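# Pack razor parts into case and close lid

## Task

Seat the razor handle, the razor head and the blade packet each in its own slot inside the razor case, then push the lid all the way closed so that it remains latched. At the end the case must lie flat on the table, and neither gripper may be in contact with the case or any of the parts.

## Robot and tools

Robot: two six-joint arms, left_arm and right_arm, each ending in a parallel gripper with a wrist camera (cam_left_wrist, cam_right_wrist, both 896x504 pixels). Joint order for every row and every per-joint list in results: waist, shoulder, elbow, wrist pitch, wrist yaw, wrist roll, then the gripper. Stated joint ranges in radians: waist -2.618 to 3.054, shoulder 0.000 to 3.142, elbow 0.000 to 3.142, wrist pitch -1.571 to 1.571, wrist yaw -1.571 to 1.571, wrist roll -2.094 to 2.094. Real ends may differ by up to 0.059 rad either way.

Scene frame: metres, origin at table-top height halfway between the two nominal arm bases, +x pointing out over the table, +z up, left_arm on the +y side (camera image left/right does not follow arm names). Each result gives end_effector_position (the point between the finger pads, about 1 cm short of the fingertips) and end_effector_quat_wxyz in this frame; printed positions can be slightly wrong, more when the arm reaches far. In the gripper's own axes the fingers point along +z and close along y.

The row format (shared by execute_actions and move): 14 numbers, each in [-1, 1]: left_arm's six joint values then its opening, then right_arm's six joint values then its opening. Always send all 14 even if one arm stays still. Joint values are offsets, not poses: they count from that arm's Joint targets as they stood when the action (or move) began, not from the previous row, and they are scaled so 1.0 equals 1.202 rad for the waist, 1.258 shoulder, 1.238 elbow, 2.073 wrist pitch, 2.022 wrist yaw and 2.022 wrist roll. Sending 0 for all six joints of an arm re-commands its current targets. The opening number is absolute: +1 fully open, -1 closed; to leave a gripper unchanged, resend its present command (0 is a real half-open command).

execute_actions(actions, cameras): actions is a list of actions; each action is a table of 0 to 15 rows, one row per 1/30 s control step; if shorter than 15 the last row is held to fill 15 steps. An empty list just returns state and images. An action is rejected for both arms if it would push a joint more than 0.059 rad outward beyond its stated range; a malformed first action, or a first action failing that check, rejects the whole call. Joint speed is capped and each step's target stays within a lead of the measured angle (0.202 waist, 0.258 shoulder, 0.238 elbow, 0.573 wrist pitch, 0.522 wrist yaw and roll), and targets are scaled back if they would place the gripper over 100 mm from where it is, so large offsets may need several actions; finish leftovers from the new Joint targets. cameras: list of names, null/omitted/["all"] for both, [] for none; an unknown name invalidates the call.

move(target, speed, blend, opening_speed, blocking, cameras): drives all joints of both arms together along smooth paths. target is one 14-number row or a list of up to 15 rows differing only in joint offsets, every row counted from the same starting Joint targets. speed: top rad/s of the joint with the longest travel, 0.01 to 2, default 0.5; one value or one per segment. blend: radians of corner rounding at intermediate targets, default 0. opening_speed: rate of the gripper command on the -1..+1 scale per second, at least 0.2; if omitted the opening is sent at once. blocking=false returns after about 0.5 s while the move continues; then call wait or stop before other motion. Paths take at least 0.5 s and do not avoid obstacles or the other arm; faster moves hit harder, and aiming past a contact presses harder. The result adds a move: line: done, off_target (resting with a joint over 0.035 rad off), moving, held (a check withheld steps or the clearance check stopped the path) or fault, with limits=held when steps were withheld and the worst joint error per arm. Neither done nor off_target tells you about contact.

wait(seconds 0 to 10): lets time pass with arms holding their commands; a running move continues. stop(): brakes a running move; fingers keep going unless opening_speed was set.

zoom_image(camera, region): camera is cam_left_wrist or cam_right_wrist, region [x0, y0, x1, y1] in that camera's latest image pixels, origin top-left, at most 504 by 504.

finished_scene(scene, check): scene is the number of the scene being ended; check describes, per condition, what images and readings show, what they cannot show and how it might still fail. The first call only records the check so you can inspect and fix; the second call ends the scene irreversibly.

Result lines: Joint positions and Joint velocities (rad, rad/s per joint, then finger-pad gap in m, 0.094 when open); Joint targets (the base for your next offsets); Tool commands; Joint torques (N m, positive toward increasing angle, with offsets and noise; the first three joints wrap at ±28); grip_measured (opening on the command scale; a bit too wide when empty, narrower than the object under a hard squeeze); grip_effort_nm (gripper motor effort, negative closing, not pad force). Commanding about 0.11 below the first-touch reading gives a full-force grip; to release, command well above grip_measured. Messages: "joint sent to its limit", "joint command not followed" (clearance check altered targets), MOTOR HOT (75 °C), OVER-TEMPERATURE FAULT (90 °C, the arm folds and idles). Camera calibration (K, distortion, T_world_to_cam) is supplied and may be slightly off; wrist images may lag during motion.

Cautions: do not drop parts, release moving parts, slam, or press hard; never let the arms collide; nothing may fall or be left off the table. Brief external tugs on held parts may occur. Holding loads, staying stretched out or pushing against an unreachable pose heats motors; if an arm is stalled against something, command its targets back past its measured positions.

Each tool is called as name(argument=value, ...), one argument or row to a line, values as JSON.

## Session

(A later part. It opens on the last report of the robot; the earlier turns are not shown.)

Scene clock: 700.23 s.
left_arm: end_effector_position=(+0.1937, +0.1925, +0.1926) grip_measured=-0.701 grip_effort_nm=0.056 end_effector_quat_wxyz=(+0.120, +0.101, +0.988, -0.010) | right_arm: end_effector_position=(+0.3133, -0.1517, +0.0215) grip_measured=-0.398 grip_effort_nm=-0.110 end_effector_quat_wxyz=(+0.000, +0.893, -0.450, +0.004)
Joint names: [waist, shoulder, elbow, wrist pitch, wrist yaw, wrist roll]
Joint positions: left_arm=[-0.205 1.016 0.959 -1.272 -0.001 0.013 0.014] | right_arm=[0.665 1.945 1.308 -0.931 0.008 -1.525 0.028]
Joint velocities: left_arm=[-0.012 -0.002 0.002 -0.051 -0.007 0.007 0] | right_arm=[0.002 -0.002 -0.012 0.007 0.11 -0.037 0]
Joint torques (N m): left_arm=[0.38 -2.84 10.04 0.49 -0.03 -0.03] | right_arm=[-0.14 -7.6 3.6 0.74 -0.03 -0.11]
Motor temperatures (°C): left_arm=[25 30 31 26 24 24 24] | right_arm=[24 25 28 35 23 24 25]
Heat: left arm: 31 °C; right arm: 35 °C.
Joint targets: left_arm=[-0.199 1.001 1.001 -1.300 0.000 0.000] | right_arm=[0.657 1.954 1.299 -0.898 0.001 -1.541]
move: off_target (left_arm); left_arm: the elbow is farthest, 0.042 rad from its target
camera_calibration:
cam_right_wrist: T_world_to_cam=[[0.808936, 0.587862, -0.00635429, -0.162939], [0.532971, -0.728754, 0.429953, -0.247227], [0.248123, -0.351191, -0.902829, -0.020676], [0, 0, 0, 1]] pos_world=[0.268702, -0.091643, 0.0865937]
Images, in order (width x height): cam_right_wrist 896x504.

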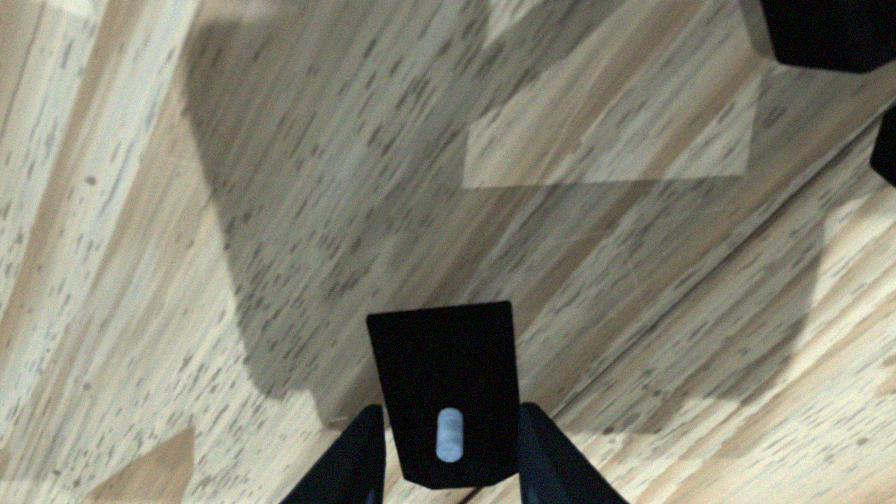

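move(
  target=[0,0,0,0,0,0,-0.7,0,0,0,0,0,0,-1],
  opening_speed=0.6,
  cameras=["cam_right_wrist"],
)

Scene clock: 707.17 s.
left_arm: end_effector_position=(+0.1937, +0.1925, +0.1926) grip_measured=-0.701 grip_effort_nm=0.061 end_effector_quat_wxyz=(+0.120, +0.101, +0.988, -0.010) | right_arm: end_effector_position=(+0.3139, -0.1512, +0.0215) grip_measured=-0.965 grip_effort_nm=-0.974 end_effector_quat_wxyz=(-0.001, +0.896, -0.444, +0.005)
Joint names: [waist, shoulder, elbow, wrist pitch, wrist yaw, wrist roll]
Joint positions: left_arm=[-0.205 1.016 0.959 -1.272 -0.001 0.013 0.014] | right_arm=[0.665 1.945 1.308 -0.928 0.008 -1.537 0.002]
Joint velocities: left_arm=[-0.012 -0.012 0.002 -0.007 -0.007 -0.066 0.001] | right_arm=[-0.002 -0.002 0.007 0.066 -0.022 0.022 -0.001]
Joint torques (N m): left_arm=[0.44 -2.8 10.13 0.47 0 -0.05] | right_arm=[-0.14 -7.64 3.64 0.72 -0.04 -0.11]
Motor temperatures (°C): left_arm=[25 29 31 26 24 24 24] | right_arm=[24 26 28 34 23 24 25]
Heat: left arm: 31 °C; right arm: 34 °C.
Joint targets: left_arm=[-0.199 1.001 1.001 -1.300 0.000 0.000] | right_arm=[0.657 1.954 1.299 -0.898 0.001 -1.541]
move: off_target (left_arm); left_arm: the elbow is farthest, 0.042 rad from its target
camera_calibration:
cam_right_wrist: T_world_to_cam=[[0.801673, 0.597754, -0.0033844, -0.159989], [0.540874, -0.722956, 0.429872, -0.248794], [0.254511, -0.346447, -0.902883, -0.0219378], [0, 0, 0, 1]] pos_world=[0.268409, -0.0918333, 0.0866009]
Images, in order (width x height): cam_right_wrist 896x504.

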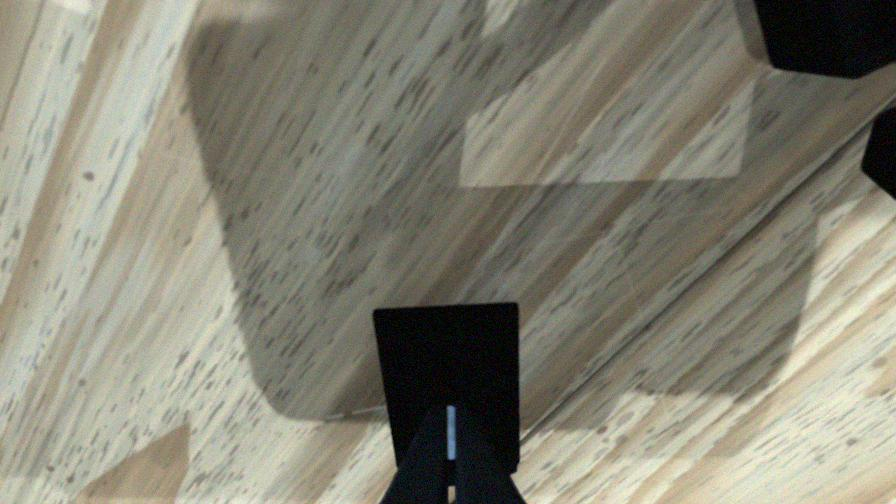

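move(
  target=[
    [0,0,0,0,0,0,-0.7,0,-0.043,0.16,-0.126,0,0,-1],
    [0,0,0,0,0,0,-0.7,0.18,0.17,0.468,-0.162,0,0.695,-1],
  ],
  speed=0.4,
  cameras=["cam_right_wrist"],
)

Scene clock: 737.83 s.
left_arm: end_effector_position=(+0.1937, +0.1925, +0.1926) grip_measured=-0.701 grip_effort_nm=0.066 end_effector_quat_wxyz=(+0.120, +0.101, +0.988, -0.010) | right_arm: end_effector_position=(+0.3123, -0.0427, +0.0718) grip_measured=-0.969 grip_effort_nm=-1.028 end_effector_quat_wxyz=(+0.018, -0.496, +0.868, +0.003)
Joint names: [waist, shoulder, elbow, wrist pitch, wrist yaw, wrist roll]
Joint positions: left_arm=[-0.205 1.016 0.959 -1.272 -0.001 0.013 0.014] | right_arm=[0.866 2.157 1.831 -1.208 0.008 -0.154 0.001]
Joint velocities: left_arm=[-0.007 0.002 0.002 -0.066 0.022 0.007 0] | right_arm=[0.002 -0.002 0.012 -0.022 0.066 -0.022 0]
Joint torques (N m): left_arm=[0.39 -2.92 10.03 0.48 0 -0.07] | right_arm=[0.55 -9.52 9.17 0.26 -0.03 0.01]
Motor temperatures (°C): left_arm=[25 29 32 26 24 24 24] | right_arm=[24 28 28 32 23 24 27]
Heat: left arm: 32 °C; right arm: 32 °C.
Joint targets: left_arm=[-0.199 1.001 1.001 -1.300 0.000 0.000] | right_arm=[0.874 2.167 1.878 -1.233 0.001 -0.136]
move: off_target (left_arm, right_arm); left_arm: the elbow is farthest, 0.042 rad from its target; right_arm: the elbow is farthest, 0.048 rad from its target
camera_calibration:
cam_right_wrist: T_world_to_cam=[[0.856684, -0.515828, 0.00379122, -0.288722], [-0.475973, -0.787618, 0.391291, 0.126414], [-0.198853, -0.337017, -0.920259, 0.204727], [0, 0, 0, 1]] pos_world=[0.348224, 0.0196317, 0.140032]
Images, in order (width x height): cam_right_wrist 896x504.

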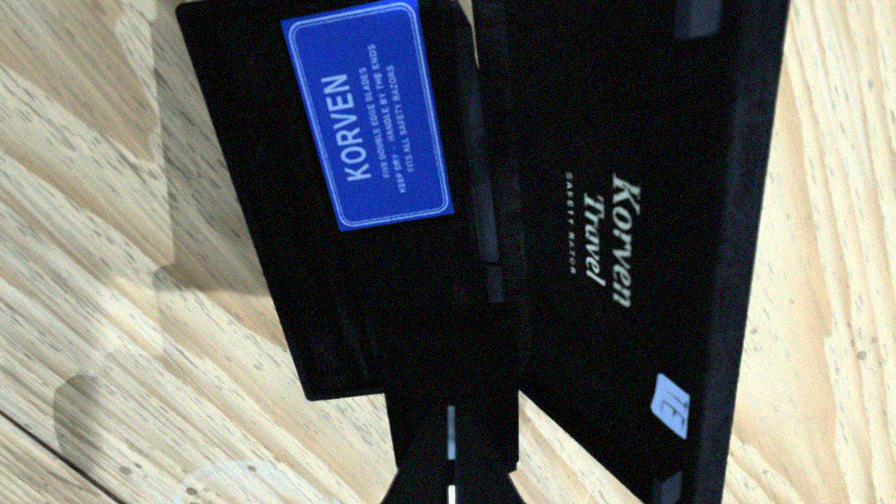

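move(
  target=[0,0,0,0,0,0,-0.7,0.019,0.034,-0.005,0.0145,0,-0.024,-1],
  speed=0.15,
  cameras=["cam_right_wrist"],
)

zoom_image(
  camera="cam_right_wrist",
  region=[200, 50, 700, 500],
)

Scene clock: 756.23 s.
left_arm: end_effector_position=(+0.1937, +0.1925, +0.1926) grip_measured=-0.701 grip_effort_nm=0.061 end_effector_quat_wxyz=(+0.120, +0.101, +0.988, -0.010) | right_arm: end_effector_position=(+0.3031, -0.0387, +0.0538) grip_measured=-0.969 grip_effort_nm=-1.033 end_effector_quat_wxyz=(-0.002, -0.511, +0.859, -0.005)
Joint names: [waist, shoulder, elbow, wrist pitch, wrist yaw, wrist roll]
Joint positions: left_arm=[-0.205 1.016 0.959 -1.272 -0.001 0.013 0.014] | right_arm=[0.889 2.201 1.831 -1.208 0.008 -0.166 0.001]
Joint velocities: left_arm=[-0.017 0.007 -0.017 0.037 -0.037 0.022 0] | right_arm=[0.007 -0.007 -0.007 -0.022 -0.022 -0.051 0]
Joint torques (N m): left_arm=[0.43 -2.91 10.11 0.47 0.02 -0.08] | right_arm=[0.5 -9.99 8.55 0.44 -0.02 -0.1]
Motor temperatures (°C): left_arm=[25 29 32 26 24 24 24] | right_arm=[24 30 30 31 23 24 27]
Heat: left arm: 32 °C; right arm: 31 °C.
Joint targets: left_arm=[-0.199 1.001 1.001 -1.300 0.000 0.000] | right_arm=[0.897 2.210 1.872 -1.203 0.001 -0.184]
move: off_target (left_arm, right_arm); left_arm: the elbow is farthest, 0.042 rad from its target; right_arm: the elbow is farthest, 0.041 rad from its target
camera_calibration:
cam_right_wrist: T_world_to_cam=[[0.874362, -0.485267, -0.0027248, -0.282443], [-0.436743, -0.789352, 0.431485, 0.118126], [-0.211536, -0.376084, -0.902116, 0.189033], [0, 0, 0, 1]] pos_world=[0.338535, 0.0272754, 0.118791]
Images, in order (width x height): cam_right_wrist 896x504.

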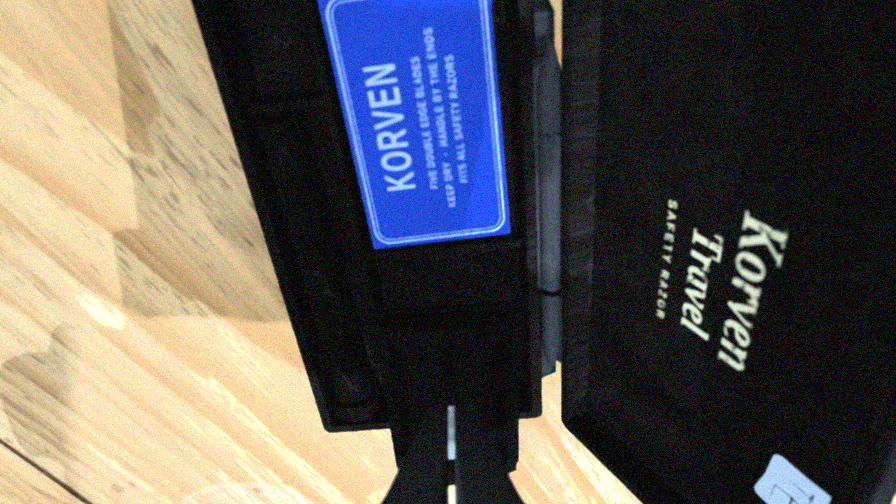

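Scaled by 1.008 from the camera's 896x504 image, which has a finer 1280x720 frame.

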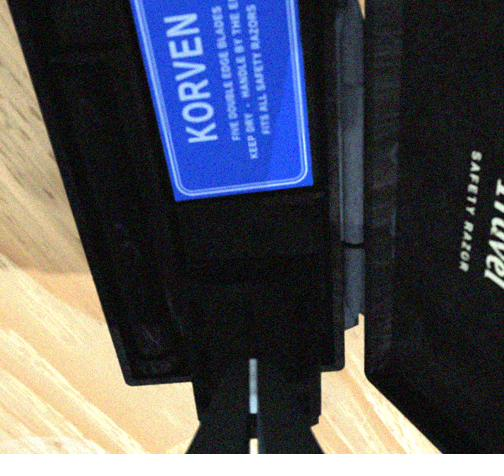

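move(
  target=[0,0,0,0,0,0,-0.7,0,0.009,-0.082,0.04,0,-0.02,-1],
  speed=0.12,
  cameras=["cam_right_wrist"],
)

zoom_image(
  camera="cam_right_wrist",
  region=[200, 50, 700, 500],
)

Scene clock: 777.70 s.
left_arm: end_effector_position=(+0.1937, +0.1925, +0.1926) grip_measured=-0.701 grip_effort_nm=0.061 end_effector_quat_wxyz=(+0.120, +0.101, +0.988, -0.010) | right_arm: end_effector_position=(+0.3002, -0.0423, +0.0379) grip_measured=-0.969 grip_effort_nm=-1.028 end_effector_quat_wxyz=(-0.010, -0.528, +0.849, -0.008)
Joint names: [waist, shoulder, elbow, wrist pitch, wrist yaw, wrist roll]
Joint positions: left_arm=[-0.205 1.016 0.959 -1.272 -0.001 0.013 0.014] | right_arm=[0.889 2.211 1.782 -1.167 0.008 -0.206 0.001]
Joint velocities: left_arm=[0.002 0.002 0.007 -0.007 0.007 0.037 0] | right_arm=[-0.027 0.012 -0.002 -0.037 -0.022 -0.022 -0.001]
Joint torques (N m): left_arm=[0.42 -2.86 10.02 0.49 -0.01 -0.05] | right_arm=[0.55 -9.8 3.69 0.76 -0.02 -0.12]
Motor temperatures (°C): left_arm=[25 28 32 26 24 24 24] | right_arm=[24 32 31 30 23 24 27]
Heat: left arm: 32 °C; right arm: 32 °C.
Joint targets: left_arm=[-0.199 1.001 1.001 -1.300 0.000 0.000] | right_arm=[0.897 2.222 1.771 -1.120 0.001 -0.225]
move: off_target (left_arm, right_arm); left_arm: the elbow is farthest, 0.042 rad from its target; right_arm: the wrist pitch is farthest, 0.047 rad from its target
camera_calibration:
cam_right_wrist: T_world_to_cam=[[0.892963, -0.450084, -0.00640021, -0.28573], [-0.400165, -0.800276, 0.446572, 0.108888], [-0.206117, -0.396211, -0.894725, 0.169995], [0, 0, 0, 1]] pos_world=[0.333759, 0.0258915, 0.101644]
Images, in order (width x height): cam_right_wrist 896x504.

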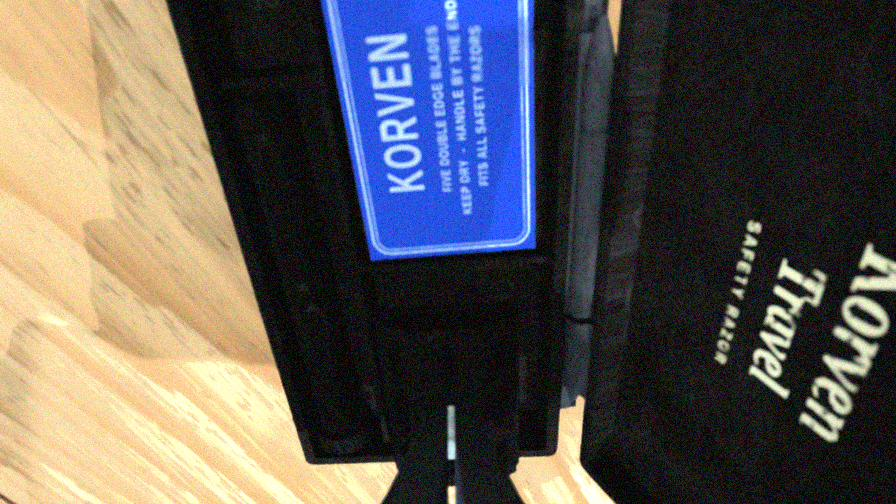

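Scaled by 1.008 from the camera's 896x504 image, which has a finer 1280x720 frame.

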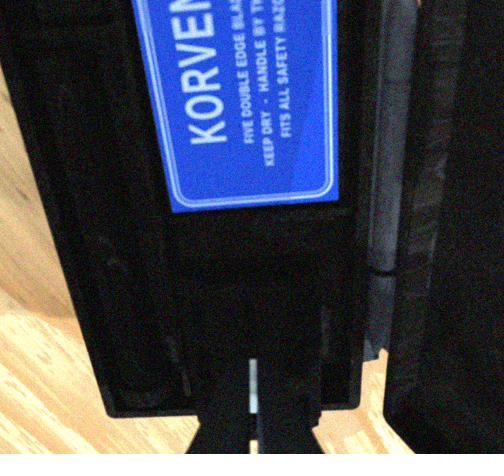

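move(
  target=[0,0,0,0,0,0,-0.7,0.003,0,0,0.0165,0,0,-1],
  speed=0.1,
  cameras=["cam_right_wrist"],
)

zoom_image(
  camera="cam_right_wrist",
  region=[300, 200, 640, 500],
)

Scene clock: 788.00 s.
left_arm: end_effector_position=(+0.1937, +0.1925, +0.1926) grip_measured=-0.701 grip_effort_nm=0.061 end_effector_quat_wxyz=(+0.120, +0.101, +0.988, -0.010) | right_arm: end_effector_position=(+0.3021, -0.0399, +0.0378) grip_measured=-0.969 grip_effort_nm=-1.023 end_effector_quat_wxyz=(-0.005, -0.528, +0.849, -0.006)
Joint names: [waist, shoulder, elbow, wrist pitch, wrist yaw, wrist roll]
Joint positions: left_arm=[-0.205 1.016 0.959 -1.272 -0.001 0.013 0.014] | right_arm=[0.889 2.211 1.782 -1.155 0.008 -0.206 0.001]
Joint velocities: left_arm=[-0.017 -0.007 -0.002 -0.022 -0.051 0.037 0.001] | right_arm=[-0.012 -0.007 -0.002 0.037 -0.037 0.022 0]
Joint torques (N m): left_arm=[0.38 -2.92 10.15 0.48 -0.02 -0.07] | right_arm=[0.51 -9.83 3.74 1.07 -0.03 -0.15]
Motor temperatures (°C): left_arm=[25 28 32 26 24 24 24] | right_arm=[24 31 29 30 23 24 28]
Heat: left arm: 32 °C; right arm: 31 °C.
Joint targets: left_arm=[-0.199 1.001 1.001 -1.300 0.000 0.000] | right_arm=[0.900 2.222 1.771 -1.086 0.001 -0.225]
move: off_target (left_arm, right_arm); left_arm: the elbow is farthest, 0.042 rad from its target; right_arm: the wrist pitch is farthest, 0.069 rad from its target
camera_calibration:
cam_right_wrist: T_world_to_cam=[[0.893003, -0.450034, -0.00400454, -0.286427], [-0.403499, -0.804542, 0.435777, 0.112835], [-0.199336, -0.387534, -0.900046, 0.169779], [0, 0, 0, 1]] pos_world=[0.335152, 0.0276743, 0.102491]
Images, in order (width x height): cam_right_wrist 896x504.

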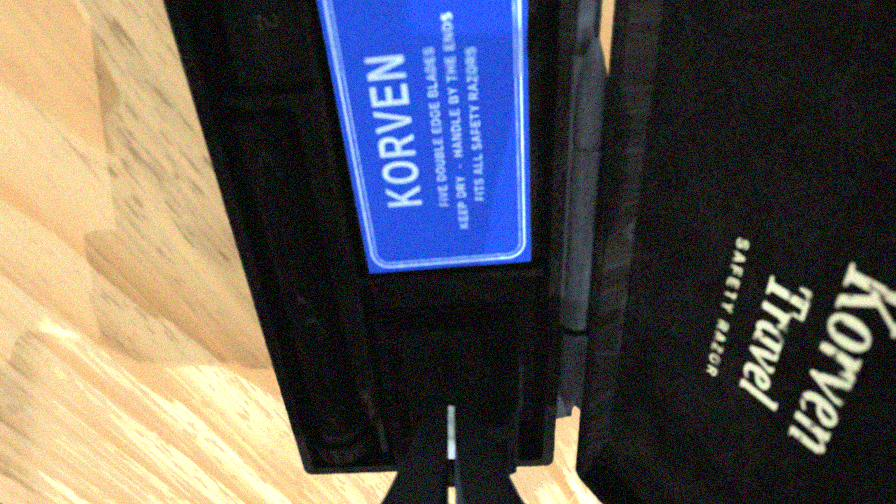

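Scaled by 1.482 from the camera's 896x504 image, which has a finer 1280x720 frame.

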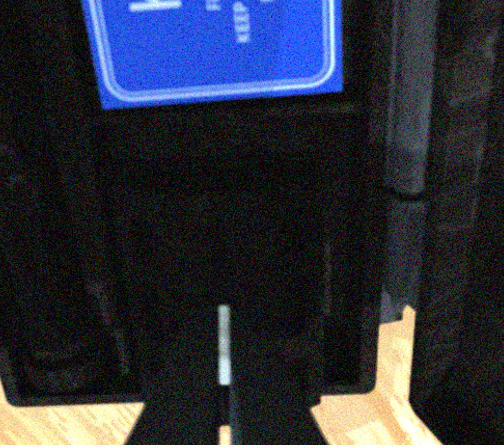

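move(
  target=[0,0,0,0,0,0,-0.7,0.004,0.002,0.067,-0.0285,0,0,-1],
  speed=0.1,
  cameras=["cam_right_wrist"],
)

zoom_image(
  camera="cam_right_wrist",
  region=[300, 200, 640, 500],
)

Scene clock: 802.10 s.
left_arm: end_effector_position=(+0.1937, +0.1925, +0.1926) grip_measured=-0.701 grip_effort_nm=0.061 end_effector_quat_wxyz=(+0.120, +0.101, +0.988, -0.010) | right_arm: end_effector_position=(+0.3071, -0.0335, +0.0447) grip_measured=-0.970 grip_effort_nm=-1.033 end_effector_quat_wxyz=(+0.008, -0.529, +0.849, -0.001)
Joint names: [waist, shoulder, elbow, wrist pitch, wrist yaw, wrist roll]
Joint positions: left_arm=[-0.205 1.016 0.959 -1.272 -0.001 0.013 0.014] | right_arm=[0.889 2.211 1.809 -1.155 0.008 -0.207 0.001]
Joint velocities: left_arm=[-0.007 -0.007 0.012 0.081 -0.007 0.007 0] | right_arm=[-0.012 -0.017 0.007 -0.037 -0.022 -0.037 0.001]
Joint torques (N m): left_arm=[0.4 -2.95 10.06 0.47 -0.05 -0.05] | right_arm=[0.79 -9.55 8.83 0.54 -0.03 -0.12]
Motor temperatures (°C): left_arm=[25 28 32 26 24 24 24] | right_arm=[24 30 29 30 23 24 28]
Heat: left arm: 32 °C; right arm: 30 °C.
Joint targets: left_arm=[-0.199 1.001 1.001 -1.300 0.000 0.000] | right_arm=[0.905 2.224 1.854 -1.145 0.001 -0.225]
move: off_target (left_arm, right_arm); left_arm: the elbow is farthest, 0.042 rad from its target; right_arm: the elbow is farthest, 0.045 rad from its target
camera_calibration:
cam_right_wrist: T_world_to_cam=[[0.893714, -0.448635, 0.00140714, -0.28839], [-0.409455, -0.814376, 0.411264, 0.119569], [-0.183361, -0.368129, -0.911515, 0.175668], [0, 0, 0, 1]] pos_world=[0.338907, 0.0326604, 0.111355]
Images, in order (width x height): cam_right_wrist 896x504.

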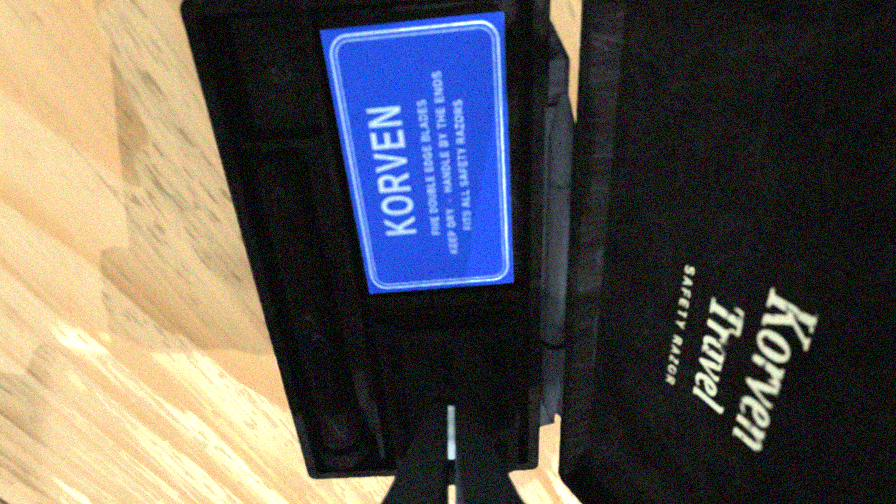

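Scaled by 1.482 from the camera's 896x504 image, which has a finer 1280x720 frame.

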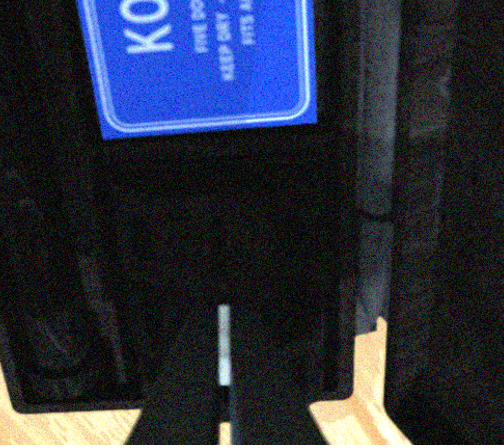

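move(
  target=[0,0,0,0,0,0,-0.7,0,-0.006,-0.0735,0.0193,0,0,-1],
  speed=0.1,
  cameras=["cam_right_wrist"],
)

zoom_image(
  camera="cam_right_wrist",
  region=[340, 240, 600, 500],
)

Scene clock: 823.77 s.
left_arm: end_effector_position=(+0.1937, +0.1925, +0.1926) grip_measured=-0.701 grip_effort_nm=0.061 end_effector_quat_wxyz=(+0.120, +0.101, +0.988, -0.010) | right_arm: end_effector_position=(+0.3021, -0.0399, +0.0356) grip_measured=-0.970 grip_effort_nm=-1.028 end_effector_quat_wxyz=(-0.004, -0.529, +0.849, -0.006)
Joint names: [waist, shoulder, elbow, wrist pitch, wrist yaw, wrist roll]
Joint positions: left_arm=[-0.205 1.016 0.959 -1.272 -0.001 0.013 0.014] | right_arm=[0.889 2.211 1.772 -1.144 0.008 -0.207 0.001]
Joint velocities: left_arm=[0.012 -0.017 0.002 0.007 -0.007 -0.066 0] | right_arm=[0.002 0.017 -0.012 -0.051 -0.037 0.037 0]
Joint torques (N m): left_arm=[0.38 -2.91 10.03 0.5 -0.03 -0.04] | right_arm=[0.73 -10.25 3.82 0.78 -0.11 -0.13]
Motor temperatures (°C): left_arm=[25 28 32 26 24 24 24] | right_arm=[24 30 31 29 23 24 28]
Heat: left arm: 32 °C; right arm: 31 °C.
Joint targets: left_arm=[-0.199 1.001 1.001 -1.300 0.000 0.000] | right_arm=[0.905 2.217 1.763 -1.105 0.001 -0.225]
move: off_target (left_arm, right_arm); left_arm: the elbow is farthest, 0.042 rad from its target; right_arm: the wrist pitch is farthest, 0.039 rad from its target
camera_calibration:
cam_right_wrist: T_world_to_cam=[[0.893695, -0.448659, -0.0037245, -0.286587], [-0.402665, -0.805687, 0.43443, 0.113523], [-0.197912, -0.386748, -0.900698, 0.167321], [0, 0, 0, 1]] pos_world=[0.334949, 0.0275954, 0.10032]
Images, in order (width x height): cam_right_wrist 896x504.

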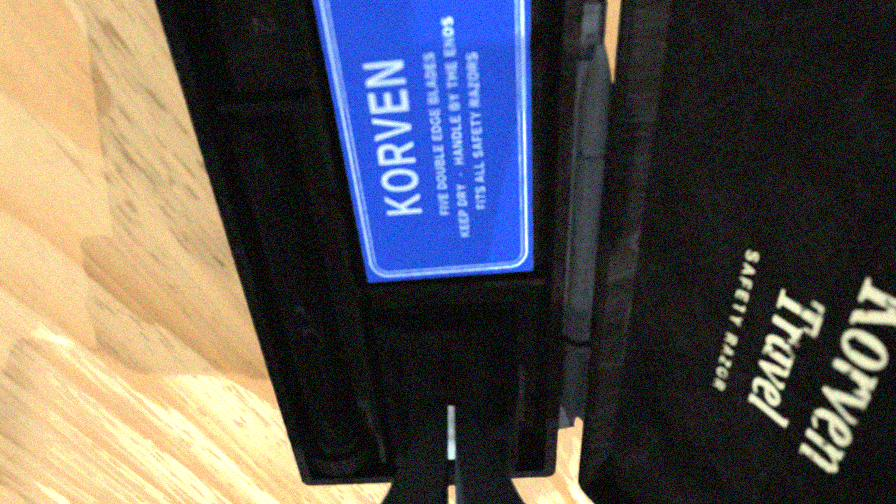

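Scaled by 1.938 from the camera's 896x504 image, which has a finer 1280x720 frame.

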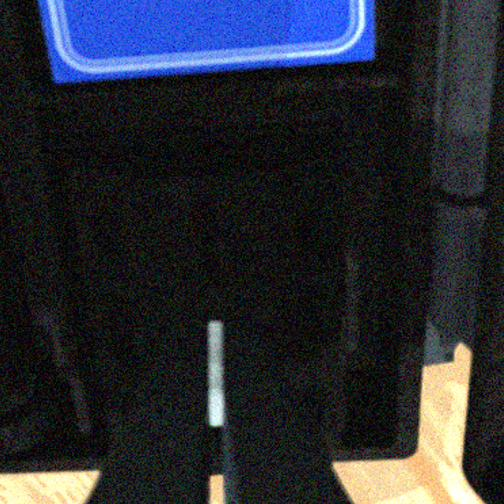

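move(
  target=[0,0,0,0,0,0,-0.7,0,0.0065,-0.0225,0.0175,0,0,-1],
  speed=0.06,
  cameras=["cam_right_wrist"],
)

zoom_image(
  camera="cam_right_wrist",
  region=[340, 240, 600, 500],
)

Scene clock: 833.60 s.
left_arm: end_effector_position=(+0.1937, +0.1925, +0.1926) grip_measured=-0.701 grip_effort_nm=0.066 end_effector_quat_wxyz=(+0.120, +0.101, +0.988, -0.010) | right_arm: end_effector_position=(+0.3021, -0.0399, +0.0287) grip_measured=-0.970 grip_effort_nm=-1.028 end_effector_quat_wxyz=(-0.001, -0.529, +0.849, -0.005)
Joint names: [waist, shoulder, elbow, wrist pitch, wrist yaw, wrist roll]
Joint positions: left_arm=[-0.205 1.016 0.959 -1.272 -0.001 0.013 0.014] | right_arm=[0.889 2.211 1.745 -1.11 0.008 -0.207 0.001]
Joint velocities: left_arm=[0.007 0.007 -0.007 -0.022 -0.007 -0.051 -0.001] | right_arm=[-0.002 -0.012 -0.002 -0.066 0.007 -0.037 0.001]
Joint torques (N m): left_arm=[0.42 -2.95 10.02 0.47 0 -0.02] | right_arm=[0.8 -9.54 3.81 0.84 -0.02 -0.12]
Motor temperatures (°C): left_arm=[25 28 32 26 24 24 24] | right_arm=[24 30 29 29 23 24 28]
Heat: left arm: 32 °C; right arm: 30 °C.
Joint targets: left_arm=[-0.199 1.001 1.001 -1.300 0.000 0.000] | right_arm=[0.905 2.225 1.735 -1.069 0.001 -0.225]
move: off_target (left_arm, right_arm); left_arm: the elbow is farthest, 0.042 rad from its target; right_arm: the wrist pitch is farthest, 0.042 rad from its target
camera_calibration:
cam_right_wrist: T_world_to_cam=[[0.893707, -0.448644, -0.00251715, -0.286663], [-0.404297, -0.807774, 0.429005, 0.117107], [-0.194504, -0.382387, -0.903298, 0.160421], [0, 0, 0, 1]] pos_world=[0.334741, 0.0273297, 0.0939467]
Images, in order (width x height): cam_right_wrist 896x504.

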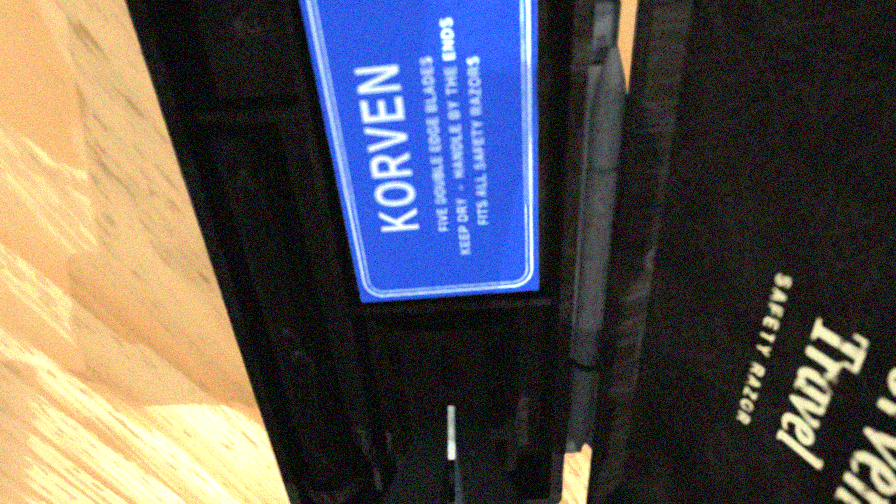

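Scaled by 1.938 from the camera's 896x504 image, which has a finer 1280x720 frame.

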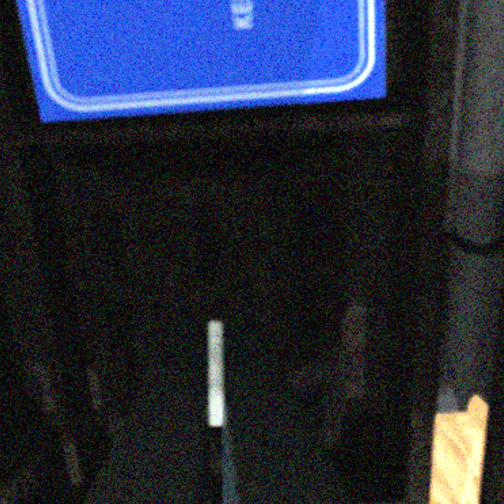

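move(
  target=[0,0,0,0,0,0,-0.7,0,0.004,-0.012,0.012,0,0,-1],
  speed=0.05,
  cameras=["cam_right_wrist"],
)

Scene clock: 839.57 s.
left_arm: end_effector_position=(+0.1937, +0.1925, +0.1926) grip_measured=-0.701 grip_effort_nm=0.066 end_effector_quat_wxyz=(+0.120, +0.101, +0.988, -0.010) | right_arm: end_effector_position=(+0.3017, -0.0405, +0.0272) grip_measured=-0.970 grip_effort_nm=-1.023 end_effector_quat_wxyz=(-0.002, -0.529, +0.849, -0.005)
Joint names: [waist, shoulder, elbow, wrist pitch, wrist yaw, wrist roll]
Joint positions: left_arm=[-0.205 1.016 0.959 -1.272 -0.001 0.013 0.014] | right_arm=[0.889 2.211 1.739 -1.106 0.008 -0.207 0.001]
Joint velocities: left_arm=[-0.012 -0.002 -0.007 -0.037 -0.066 -0.051 0] | right_arm=[-0.017 -0.002 -0.007 -0.066 -0.037 0.022 -0.001]
Joint torques (N m): left_arm=[0.35 -2.92 9.96 0.48 0.01 -0.05] | right_arm=[0.79 -9.16 3.03 1 -0.02 -0.13]
Motor temperatures (°C): left_arm=[25 28 32 26 24 24 24] | right_arm=[24 30 29 29 23 24 28]
Heat: left arm: 32 °C; right arm: 30 °C.
Joint targets: left_arm=[-0.199 1.001 1.001 -1.300 0.000 0.000] | right_arm=[0.905 2.230 1.720 -1.044 0.001 -0.225]
move: off_target (left_arm, right_arm); left_arm: the elbow is farthest, 0.042 rad from its target; right_arm: the wrist pitch is farthest, 0.062 rad from its target
camera_calibration:
cam_right_wrist: T_world_to_cam=[[0.893705, -0.448647, -0.002819, -0.286514], [-0.403891, -0.807255, 0.430363, 0.116966], [-0.195357, -0.383479, -0.902652, 0.158949], [0, 0, 0, 1]] pos_world=[0.334352, 0.0268316, 0.0923297]
Images, in order (width x height): cam_right_wrist 896x504.

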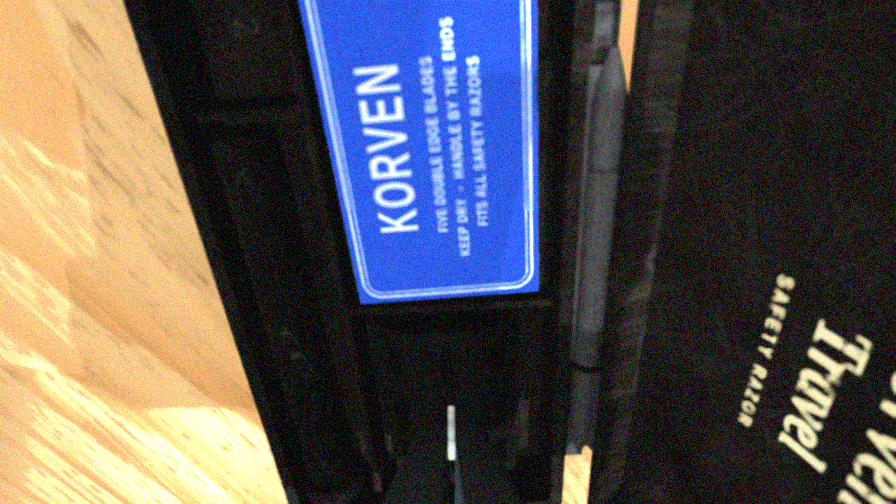

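move(
  target=[0,0,0,0,0,0,-0.7,0,0,0,0,0,0,-0.72],
  opening_speed=0.3,
  cameras=["cam_right_wrist"],
)

zoom_image(
  camera="cam_right_wrist",
  region=[340, 240, 600, 500],
)

Scene clock: 848.00 s.
left_arm: end_effector_position=(+0.1937, +0.1925, +0.1926) grip_measured=-0.701 grip_effort_nm=0.071 end_effector_quat_wxyz=(+0.120, +0.101, +0.988, -0.010) | right_arm: end_effector_position=(+0.2986, -0.0386, +0.0269) grip_measured=-0.722 grip_effort_nm=0.125 end_effector_quat_wxyz=(-0.004, -0.531, +0.847, -0.001)
Joint names: [waist, shoulder, elbow, wrist pitch, wrist yaw, wrist roll]
Joint positions: left_arm=[-0.205 1.016 0.959 -1.272 -0.001 0.013 0.014] | right_arm=[0.893 2.211 1.737 -1.106 -0.001 -0.207 0.013]
Joint velocities: left_arm=[0.007 -0.002 -0.002 0.081 -0.022 0.051 0] | right_arm=[-0.017 -0.002 -0.002 -0.022 0.081 -0.022 -0.001]
Joint torques (N m): left_arm=[0.39 -2.89 10.06 0.49 -0.01 -0.06] | right_arm=[0.54 -9.14 3.11 1 -0.04 -0.14]
Motor temperatures (°C): left_arm=[25 28 32 26 24 24 24] | right_arm=[24 30 28 29 23 24 28]
Heat: left arm: 32 °C; right arm: 30 °C.
Joint targets: left_arm=[-0.199 1.001 1.001 -1.300 0.000 0.000] | right_arm=[0.905 2.230 1.720 -1.044 0.001 -0.225]
move: off_target (left_arm, right_arm); left_arm: the elbow is farthest, 0.042 rad from its target; right_arm: the wrist pitch is farthest, 0.062 rad from its target
camera_calibration:
cam_right_wrist: T_world_to_cam=[[0.895668, -0.444558, -0.0121442, -0.283091], [-0.396693, -0.810979, 0.430056, 0.115059], [-0.201034, -0.38037, -0.90272, 0.160515], [0, 0, 0, 1]] pos_world=[0.331467, 0.0285148, 0.0919803]
Images, in order (width x height): cam_right_wrist 896x504.

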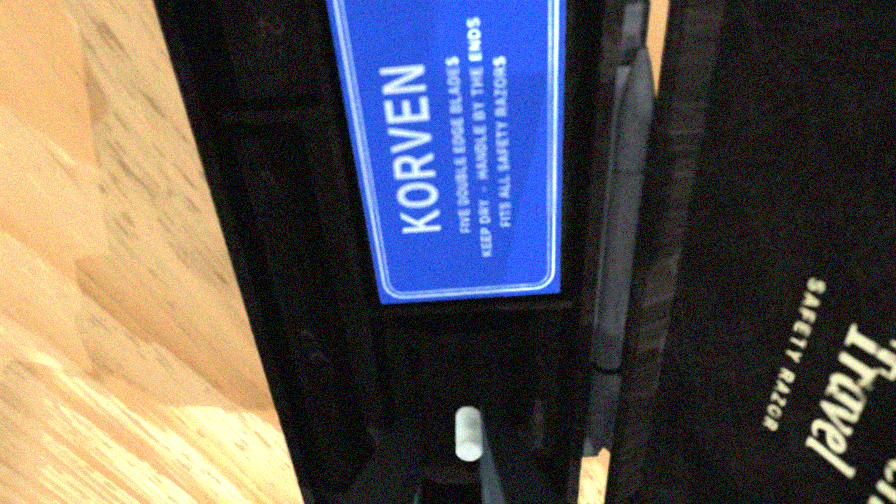

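Scaled by 1.938 from the camera's 896x504 image, which has a finer 1280x720 frame.

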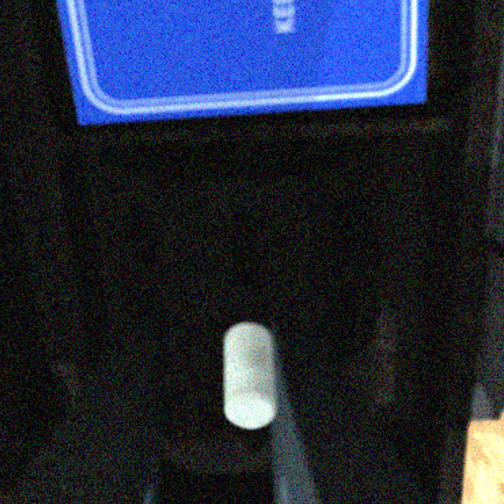

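move(
  target=[
    [0,0,0,0,0,0,-0.7,0,-0.032,0.113,-0.077,0,0,-0.72],
    [0,0,0,0,0,0,-0.7,0,-0.2146,0.125,-0.207,0,0,-0.72],
    [0,0,0,0,0,0,-0.7,-1,-0.6,-0.2,-0.15,0,0,-0.72],
  ],
  speed=[0.12,0.4,0.8],
  cameras=[],
)

move(
  target=[-0.345,0.448,-0.146,0.408,0,0,-0.9,0,0,0,0,0,0,-0.72],
  speed=0.6,
  cameras=["cam_left_wrist"],
)

zoom_image(
  camera="cam_left_wrist",
  region=[330, 0, 800, 330],
)

Scene clock: 862.60 s.
left_arm: end_effector_position=(+0.1937, +0.1925, +0.1926) grip_measured=-0.701 grip_effort_nm=0.061 end_effector_quat_wxyz=(+0.120, +0.101, +0.988, -0.010) | right_arm: end_effector_position=(+0.3151, -0.4517, +0.1930) grip_measured=-0.722 grip_effort_nm=0.115 end_effector_quat_wxyz=(+0.067, +0.038, +0.997, -0.020)
Joint names: [waist, shoulder, elbow, wrist pitch, wrist yaw, wrist roll]
Joint positions: left_arm=[-0.205 1.016 0.959 -1.272 -0.001 0.013 0.014] | right_arm=[-0.302 1.508 1.483 -1.405 0.006 -0.207 0.013]
Joint velocities: left_arm=[-0.012 -0.002 -0.002 -0.037 -0.051 -0.066 0] | right_arm=[0.017 0.022 -0.012 -0.037 -0.051 0.007 -0.001]
Joint torques (N m): left_arm=[0.36 -2.86 10.1 0.5 -0.02 -0.06] | right_arm=[-0.12 -7.46 4 1.18 -0.03 -0.13]
Motor temperatures (°C): left_arm=[25 28 32 26 24 24 24] | right_arm=[24 31 28 29 23 24 27]
Heat: left arm: 32 °C; right arm: 31 °C.
Joint targets: left_arm=[-0.199 1.001 1.001 -1.300 0.000 0.000] | right_arm=[-0.297 1.475 1.472 -1.355 0.001 -0.225]
move: off_target (left_arm, right_arm); left_arm: the elbow is farthest, 0.042 rad from its target; right_arm: the wrist pitch is farthest, 0.050 rad from its target
No camera images: "cameras" was empty.

Scene clock: 864.77 s.
left_arm: end_effector_position=(+0.2763, +0.0435, +0.0747) grip_measured=-0.899 grip_effort_nm=-0.076 end_effector_quat_wxyz=(+0.163, +0.299, +0.939, -0.049) | right_arm: end_effector_position=(+0.3151, -0.4517, +0.1930) grip_measured=-0.722 grip_effort_nm=0.115 end_effector_quat_wxyz=(+0.067, +0.038, +0.997, -0.020)
Joint names: [waist, shoulder, elbow, wrist pitch, wrist yaw, wrist roll]
Joint positions: left_arm=[-0.619 1.565 0.835 -0.498 -0.001 0.013 0.005] | right_arm=[-0.302 1.508 1.483 -1.405 0.006 -0.207 0.013]
Joint velocities: left_arm=[-0.007 -0.007 0.002 -0.037 -0.037 0.022 -0.001] | right_arm=[0.002 0.007 -0.007 0.007 0.007 -0.037 0]
Joint torques (N m): left_arm=[-0.18 -6.86 5.18 1.49 -0.02 -0.07] | right_arm=[-0.18 -7.42 3.99 1.16 -0.01 -0.12]
Motor temperatures (°C): left_arm=[25 28 32 26 24 24 24] | right_arm=[24 30 28 29 23 24 27]
Heat: left arm: 32 °C; right arm: 30 °C.
Joint targets: left_arm=[-0.614 1.564 0.820 -0.454 0.000 0.000] | right_arm=[-0.297 1.475 1.472 -1.355 0.001 -0.225]
move: off_target (left_arm, right_arm); left_arm: the wrist pitch is farthest, 0.043 rad from its target; right_arm: the wrist pitch is farthest, 0.050 rad from its target
camera_calibration:
cam_left_wrist: T_world_to_cam=[[-0.609354, -0.792892, 0.00329107, 0.203655], [-0.787125, 0.605411, 0.117945, 0.21713], [-0.0955104, 0.06928, -0.993015, 0.189137], [0, 0, 0, 1]] pos_world=[0.31307, 0.0169202, 0.161536]
Images, in order (width x height): cam_left_wrist 896x504.

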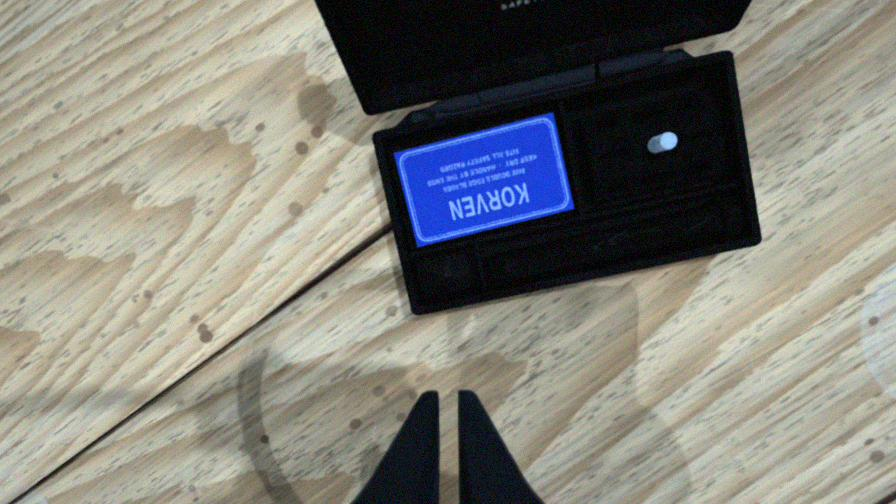

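Scaled by 1.072 from the camera's 896x504 image, which has a finer 1280x720 frame.

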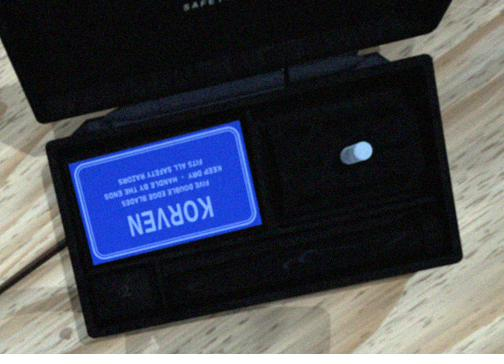

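zoom_image(
  camera="cam_left_wrist",
  region=[550, 40, 780, 260],
)

Scaled by 2.191 from the camera's 896x504 image, which has a finer 1280x720 frame.

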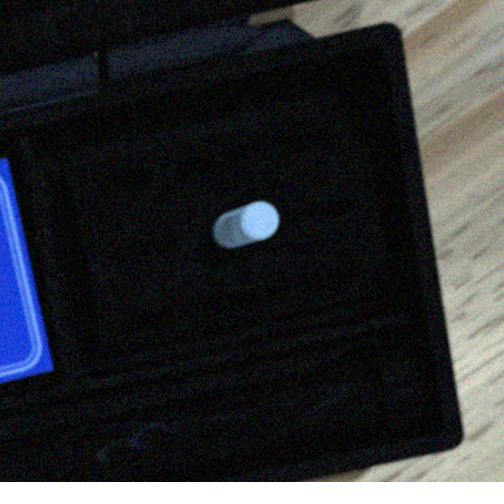

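move(
  target=[0,0,0,0,0,0,-1,0.8,-0.47,-0.947,0.7665,0,0.111,-1],
  speed=0.8,
  cameras=["cam_right_wrist"],
)

Scene clock: 893.60 s.
left_arm: end_effector_position=(+0.2766, +0.0433, +0.0749) grip_measured=-0.993 grip_effort_nm=-0.364 end_effector_quat_wxyz=(+0.164, +0.299, +0.939, -0.050) | right_arm: end_effector_position=(+0.2868, -0.1705, +0.1325) grip_measured=-0.986 grip_effort_nm=-0.745 end_effector_quat_wxyz=(+0.500, -0.292, +0.796, +0.174)
Joint names: [waist, shoulder, elbow, wrist pitch, wrist yaw, wrist roll]
Joint positions: left_arm=[-0.619 1.565 0.835 -0.496 -0.001 0.013 0] | right_arm=[0.666 0.908 0.311 0.143 -0.001 -0.017 0.001]
Joint velocities: left_arm=[0.007 -0.002 -0.002 0.11 -0.007 0.007 0] | right_arm=[0.007 -0.002 -0.007 0.037 0.037 0.007 0]
Joint torques (N m): left_arm=[-0.18 -6.79 5.16 1.5 0 -0.07] | right_arm=[0.53 -2.52 4.94 2.83 0 0.06]
Motor temperatures (°C): left_arm=[25 29 31 28 24 24 24] | right_arm=[24 30 28 30 23 24 27]
Heat: left arm: 31 °C; right arm: 30 °C.
Joint targets: left_arm=[-0.614 1.564 0.820 -0.454 0.000 0.000] | right_arm=[0.665 0.884 0.300 0.234 0.001 0.000]
move: off_target (left_arm, right_arm); left_arm: the wrist pitch is farthest, 0.042 rad from its target; right_arm: the wrist pitch is farthest, 0.091 rad from its target
camera_calibration:
cam_right_wrist: T_world_to_cam=[[0.642666, -0.766142, 0.00244608, -0.314102], [-0.595058, -0.501161, -0.628286, 0.207982], [0.482582, 0.402322, -0.777979, 0.124207], [0, 0, 0, 1]] pos_world=[0.265684, -0.186386, 0.228071]
Images, in order (width x height): cam_right_wrist 896x504.

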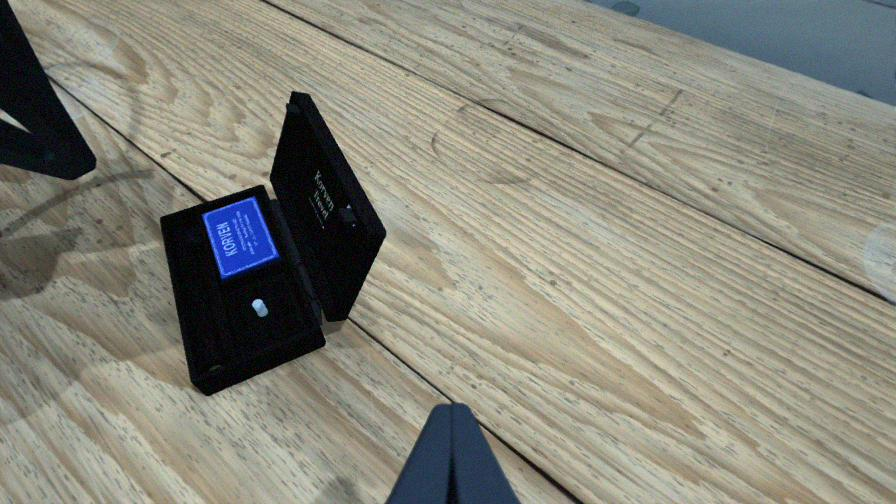

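move(
  target=[0,0.284,0.814,-0.494,0,0,-1,-0.12,0,0,0,0,0,-1],
  speed=0.6,
  cameras=[],
)

move(
  target=[-0.051,0.402,0.447,-0.009,0,0,-1,0,0,0,0,0,0,-1],
  speed=0.3,
  cameras=["cam_right_wrist","cam_left_wrist"],
)

Scene clock: 931.77 s.
left_arm: end_effector_position=(+0.3008, +0.0266, +0.1936) grip_measured=-0.993 grip_effort_nm=-0.364 end_effector_quat_wxyz=(-0.007, +0.304, +0.953, +0.003) | right_arm: end_effector_position=(+0.3119, -0.2056, +0.1325) grip_measured=-0.986 grip_effort_nm=-0.745 end_effector_quat_wxyz=(+0.511, -0.237, +0.815, +0.138)
Joint names: [waist, shoulder, elbow, wrist pitch, wrist yaw, wrist roll]
Joint positions: left_arm=[-0.619 1.91 1.787 -1.464 -0.001 0.013 0] | right_arm=[0.534 0.908 0.311 0.143 0.006 -0.017 0.001]
Joint velocities: left_arm=[0.007 0.007 -0.002 0.007 -0.007 -0.007 0.001] | right_arm=[0.002 0.002 -0.002 0.022 -0.022 -0.081 0]
Joint torques (N m): left_arm=[-0.17 -9.29 9.57 0.08 -0.02 -0.03] | right_arm=[-0.55 -2.54 4.9 2.85 -0.01 0.07]
Motor temperatures (°C): left_arm=[25 29 31 28 24 24 24] | right_arm=[24 27 28 38 23 24 27]
Heat: left arm: 31 °C; right arm: 38 °C.
Joint targets: left_arm=[-0.614 1.921 1.828 -1.478 0.000 0.000] | right_arm=[0.520 0.884 0.300 0.234 0.001 0.000]
move: off_target (left_arm, right_arm); left_arm: the elbow is farthest, 0.040 rad from its target; right_arm: the wrist pitch is farthest, 0.091 rad from its target
No camera images: "cameras" was empty.

Scene clock: 934.20 s.
left_arm: end_effector_position=(+0.3826, -0.0567, +0.1333) grip_measured=-0.993 grip_effort_nm=-0.364 end_effector_quat_wxyz=(+0.007, +0.326, +0.945, -0.004) | right_arm: end_effector_position=(+0.3119, -0.2056, +0.1325) grip_measured=-0.986 grip_effort_nm=-0.745 end_effector_quat_wxyz=(+0.511, -0.237, +0.815, +0.138)
Joint names: [waist, shoulder, elbow, wrist pitch, wrist yaw, wrist roll]
Joint positions: left_arm=[-0.665 2.412 2.34 -1.482 0.002 0.013 0] | right_arm=[0.534 0.908 0.311 0.143 0.006 -0.017 0.001]
Joint velocities: left_arm=[-0.002 -0.007 -0.012 -0.051 -0.007 -0.022 0] | right_arm=[-0.007 0.002 0.007 -0.066 -0.037 0.007 0.001]
Joint torques (N m): left_arm=[-0.43 -13.18 9.85 0.13 -0.02 -0.02] | right_arm=[-0.53 -2.55 4.92 2.85 -0.01 0.08]
Motor temperatures (°C): left_arm=[25 29 31 28 24 24 24] | right_arm=[24 27 28 38 23 24 27]
Heat: left arm: 31 °C; right arm: 38 °C.
Joint targets: left_arm=[-0.675 2.427 2.381 -1.497 0.000 0.000] | right_arm=[0.520 0.884 0.300 0.234 0.001 0.000]
move: off_target (left_arm, right_arm); left_arm: the elbow is farthest, 0.042 rad from its target; right_arm: the wrist pitch is farthest, 0.091 rad from its target
camera_calibration:
cam_left_wrist: T_world_to_cam=[[-0.642185, -0.766216, 0.0226204, 0.200244], [-0.685711, 0.587402, 0.429836, 0.273106], [-0.342635, 0.260524, -0.902623, 0.357715], [0, 0, 0, 1]] pos_world=[0.438431, -0.100186, 0.200961]
cam_right_wrist: T_world_to_cam=[[0.530468, -0.847685, 0.0058144, -0.339364], [-0.657573, -0.415808, -0.628252, 0.242368], [0.534978, 0.329444, -0.777988, 0.0948943], [0, 0, 0, 1]] pos_world=[0.28863, -0.218157, 0.228068]

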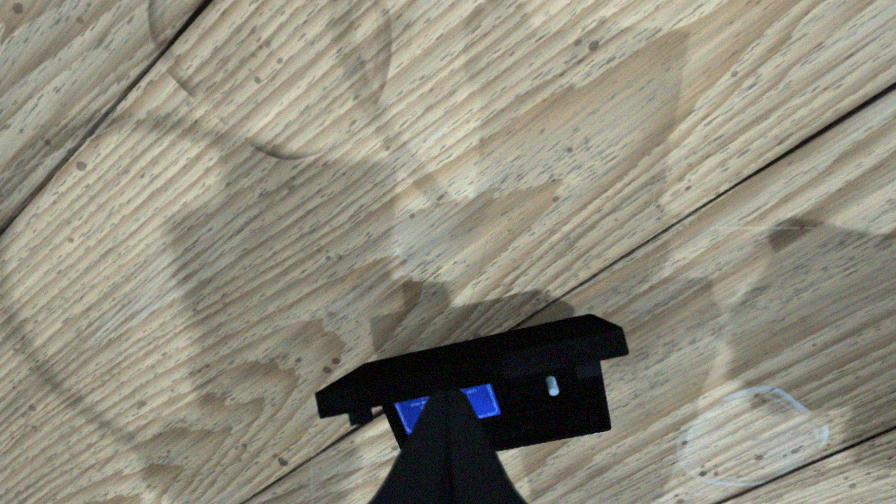

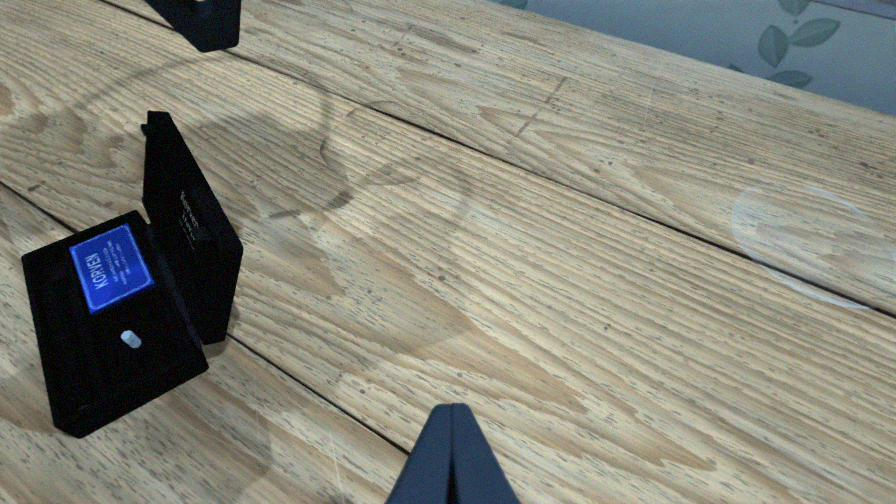

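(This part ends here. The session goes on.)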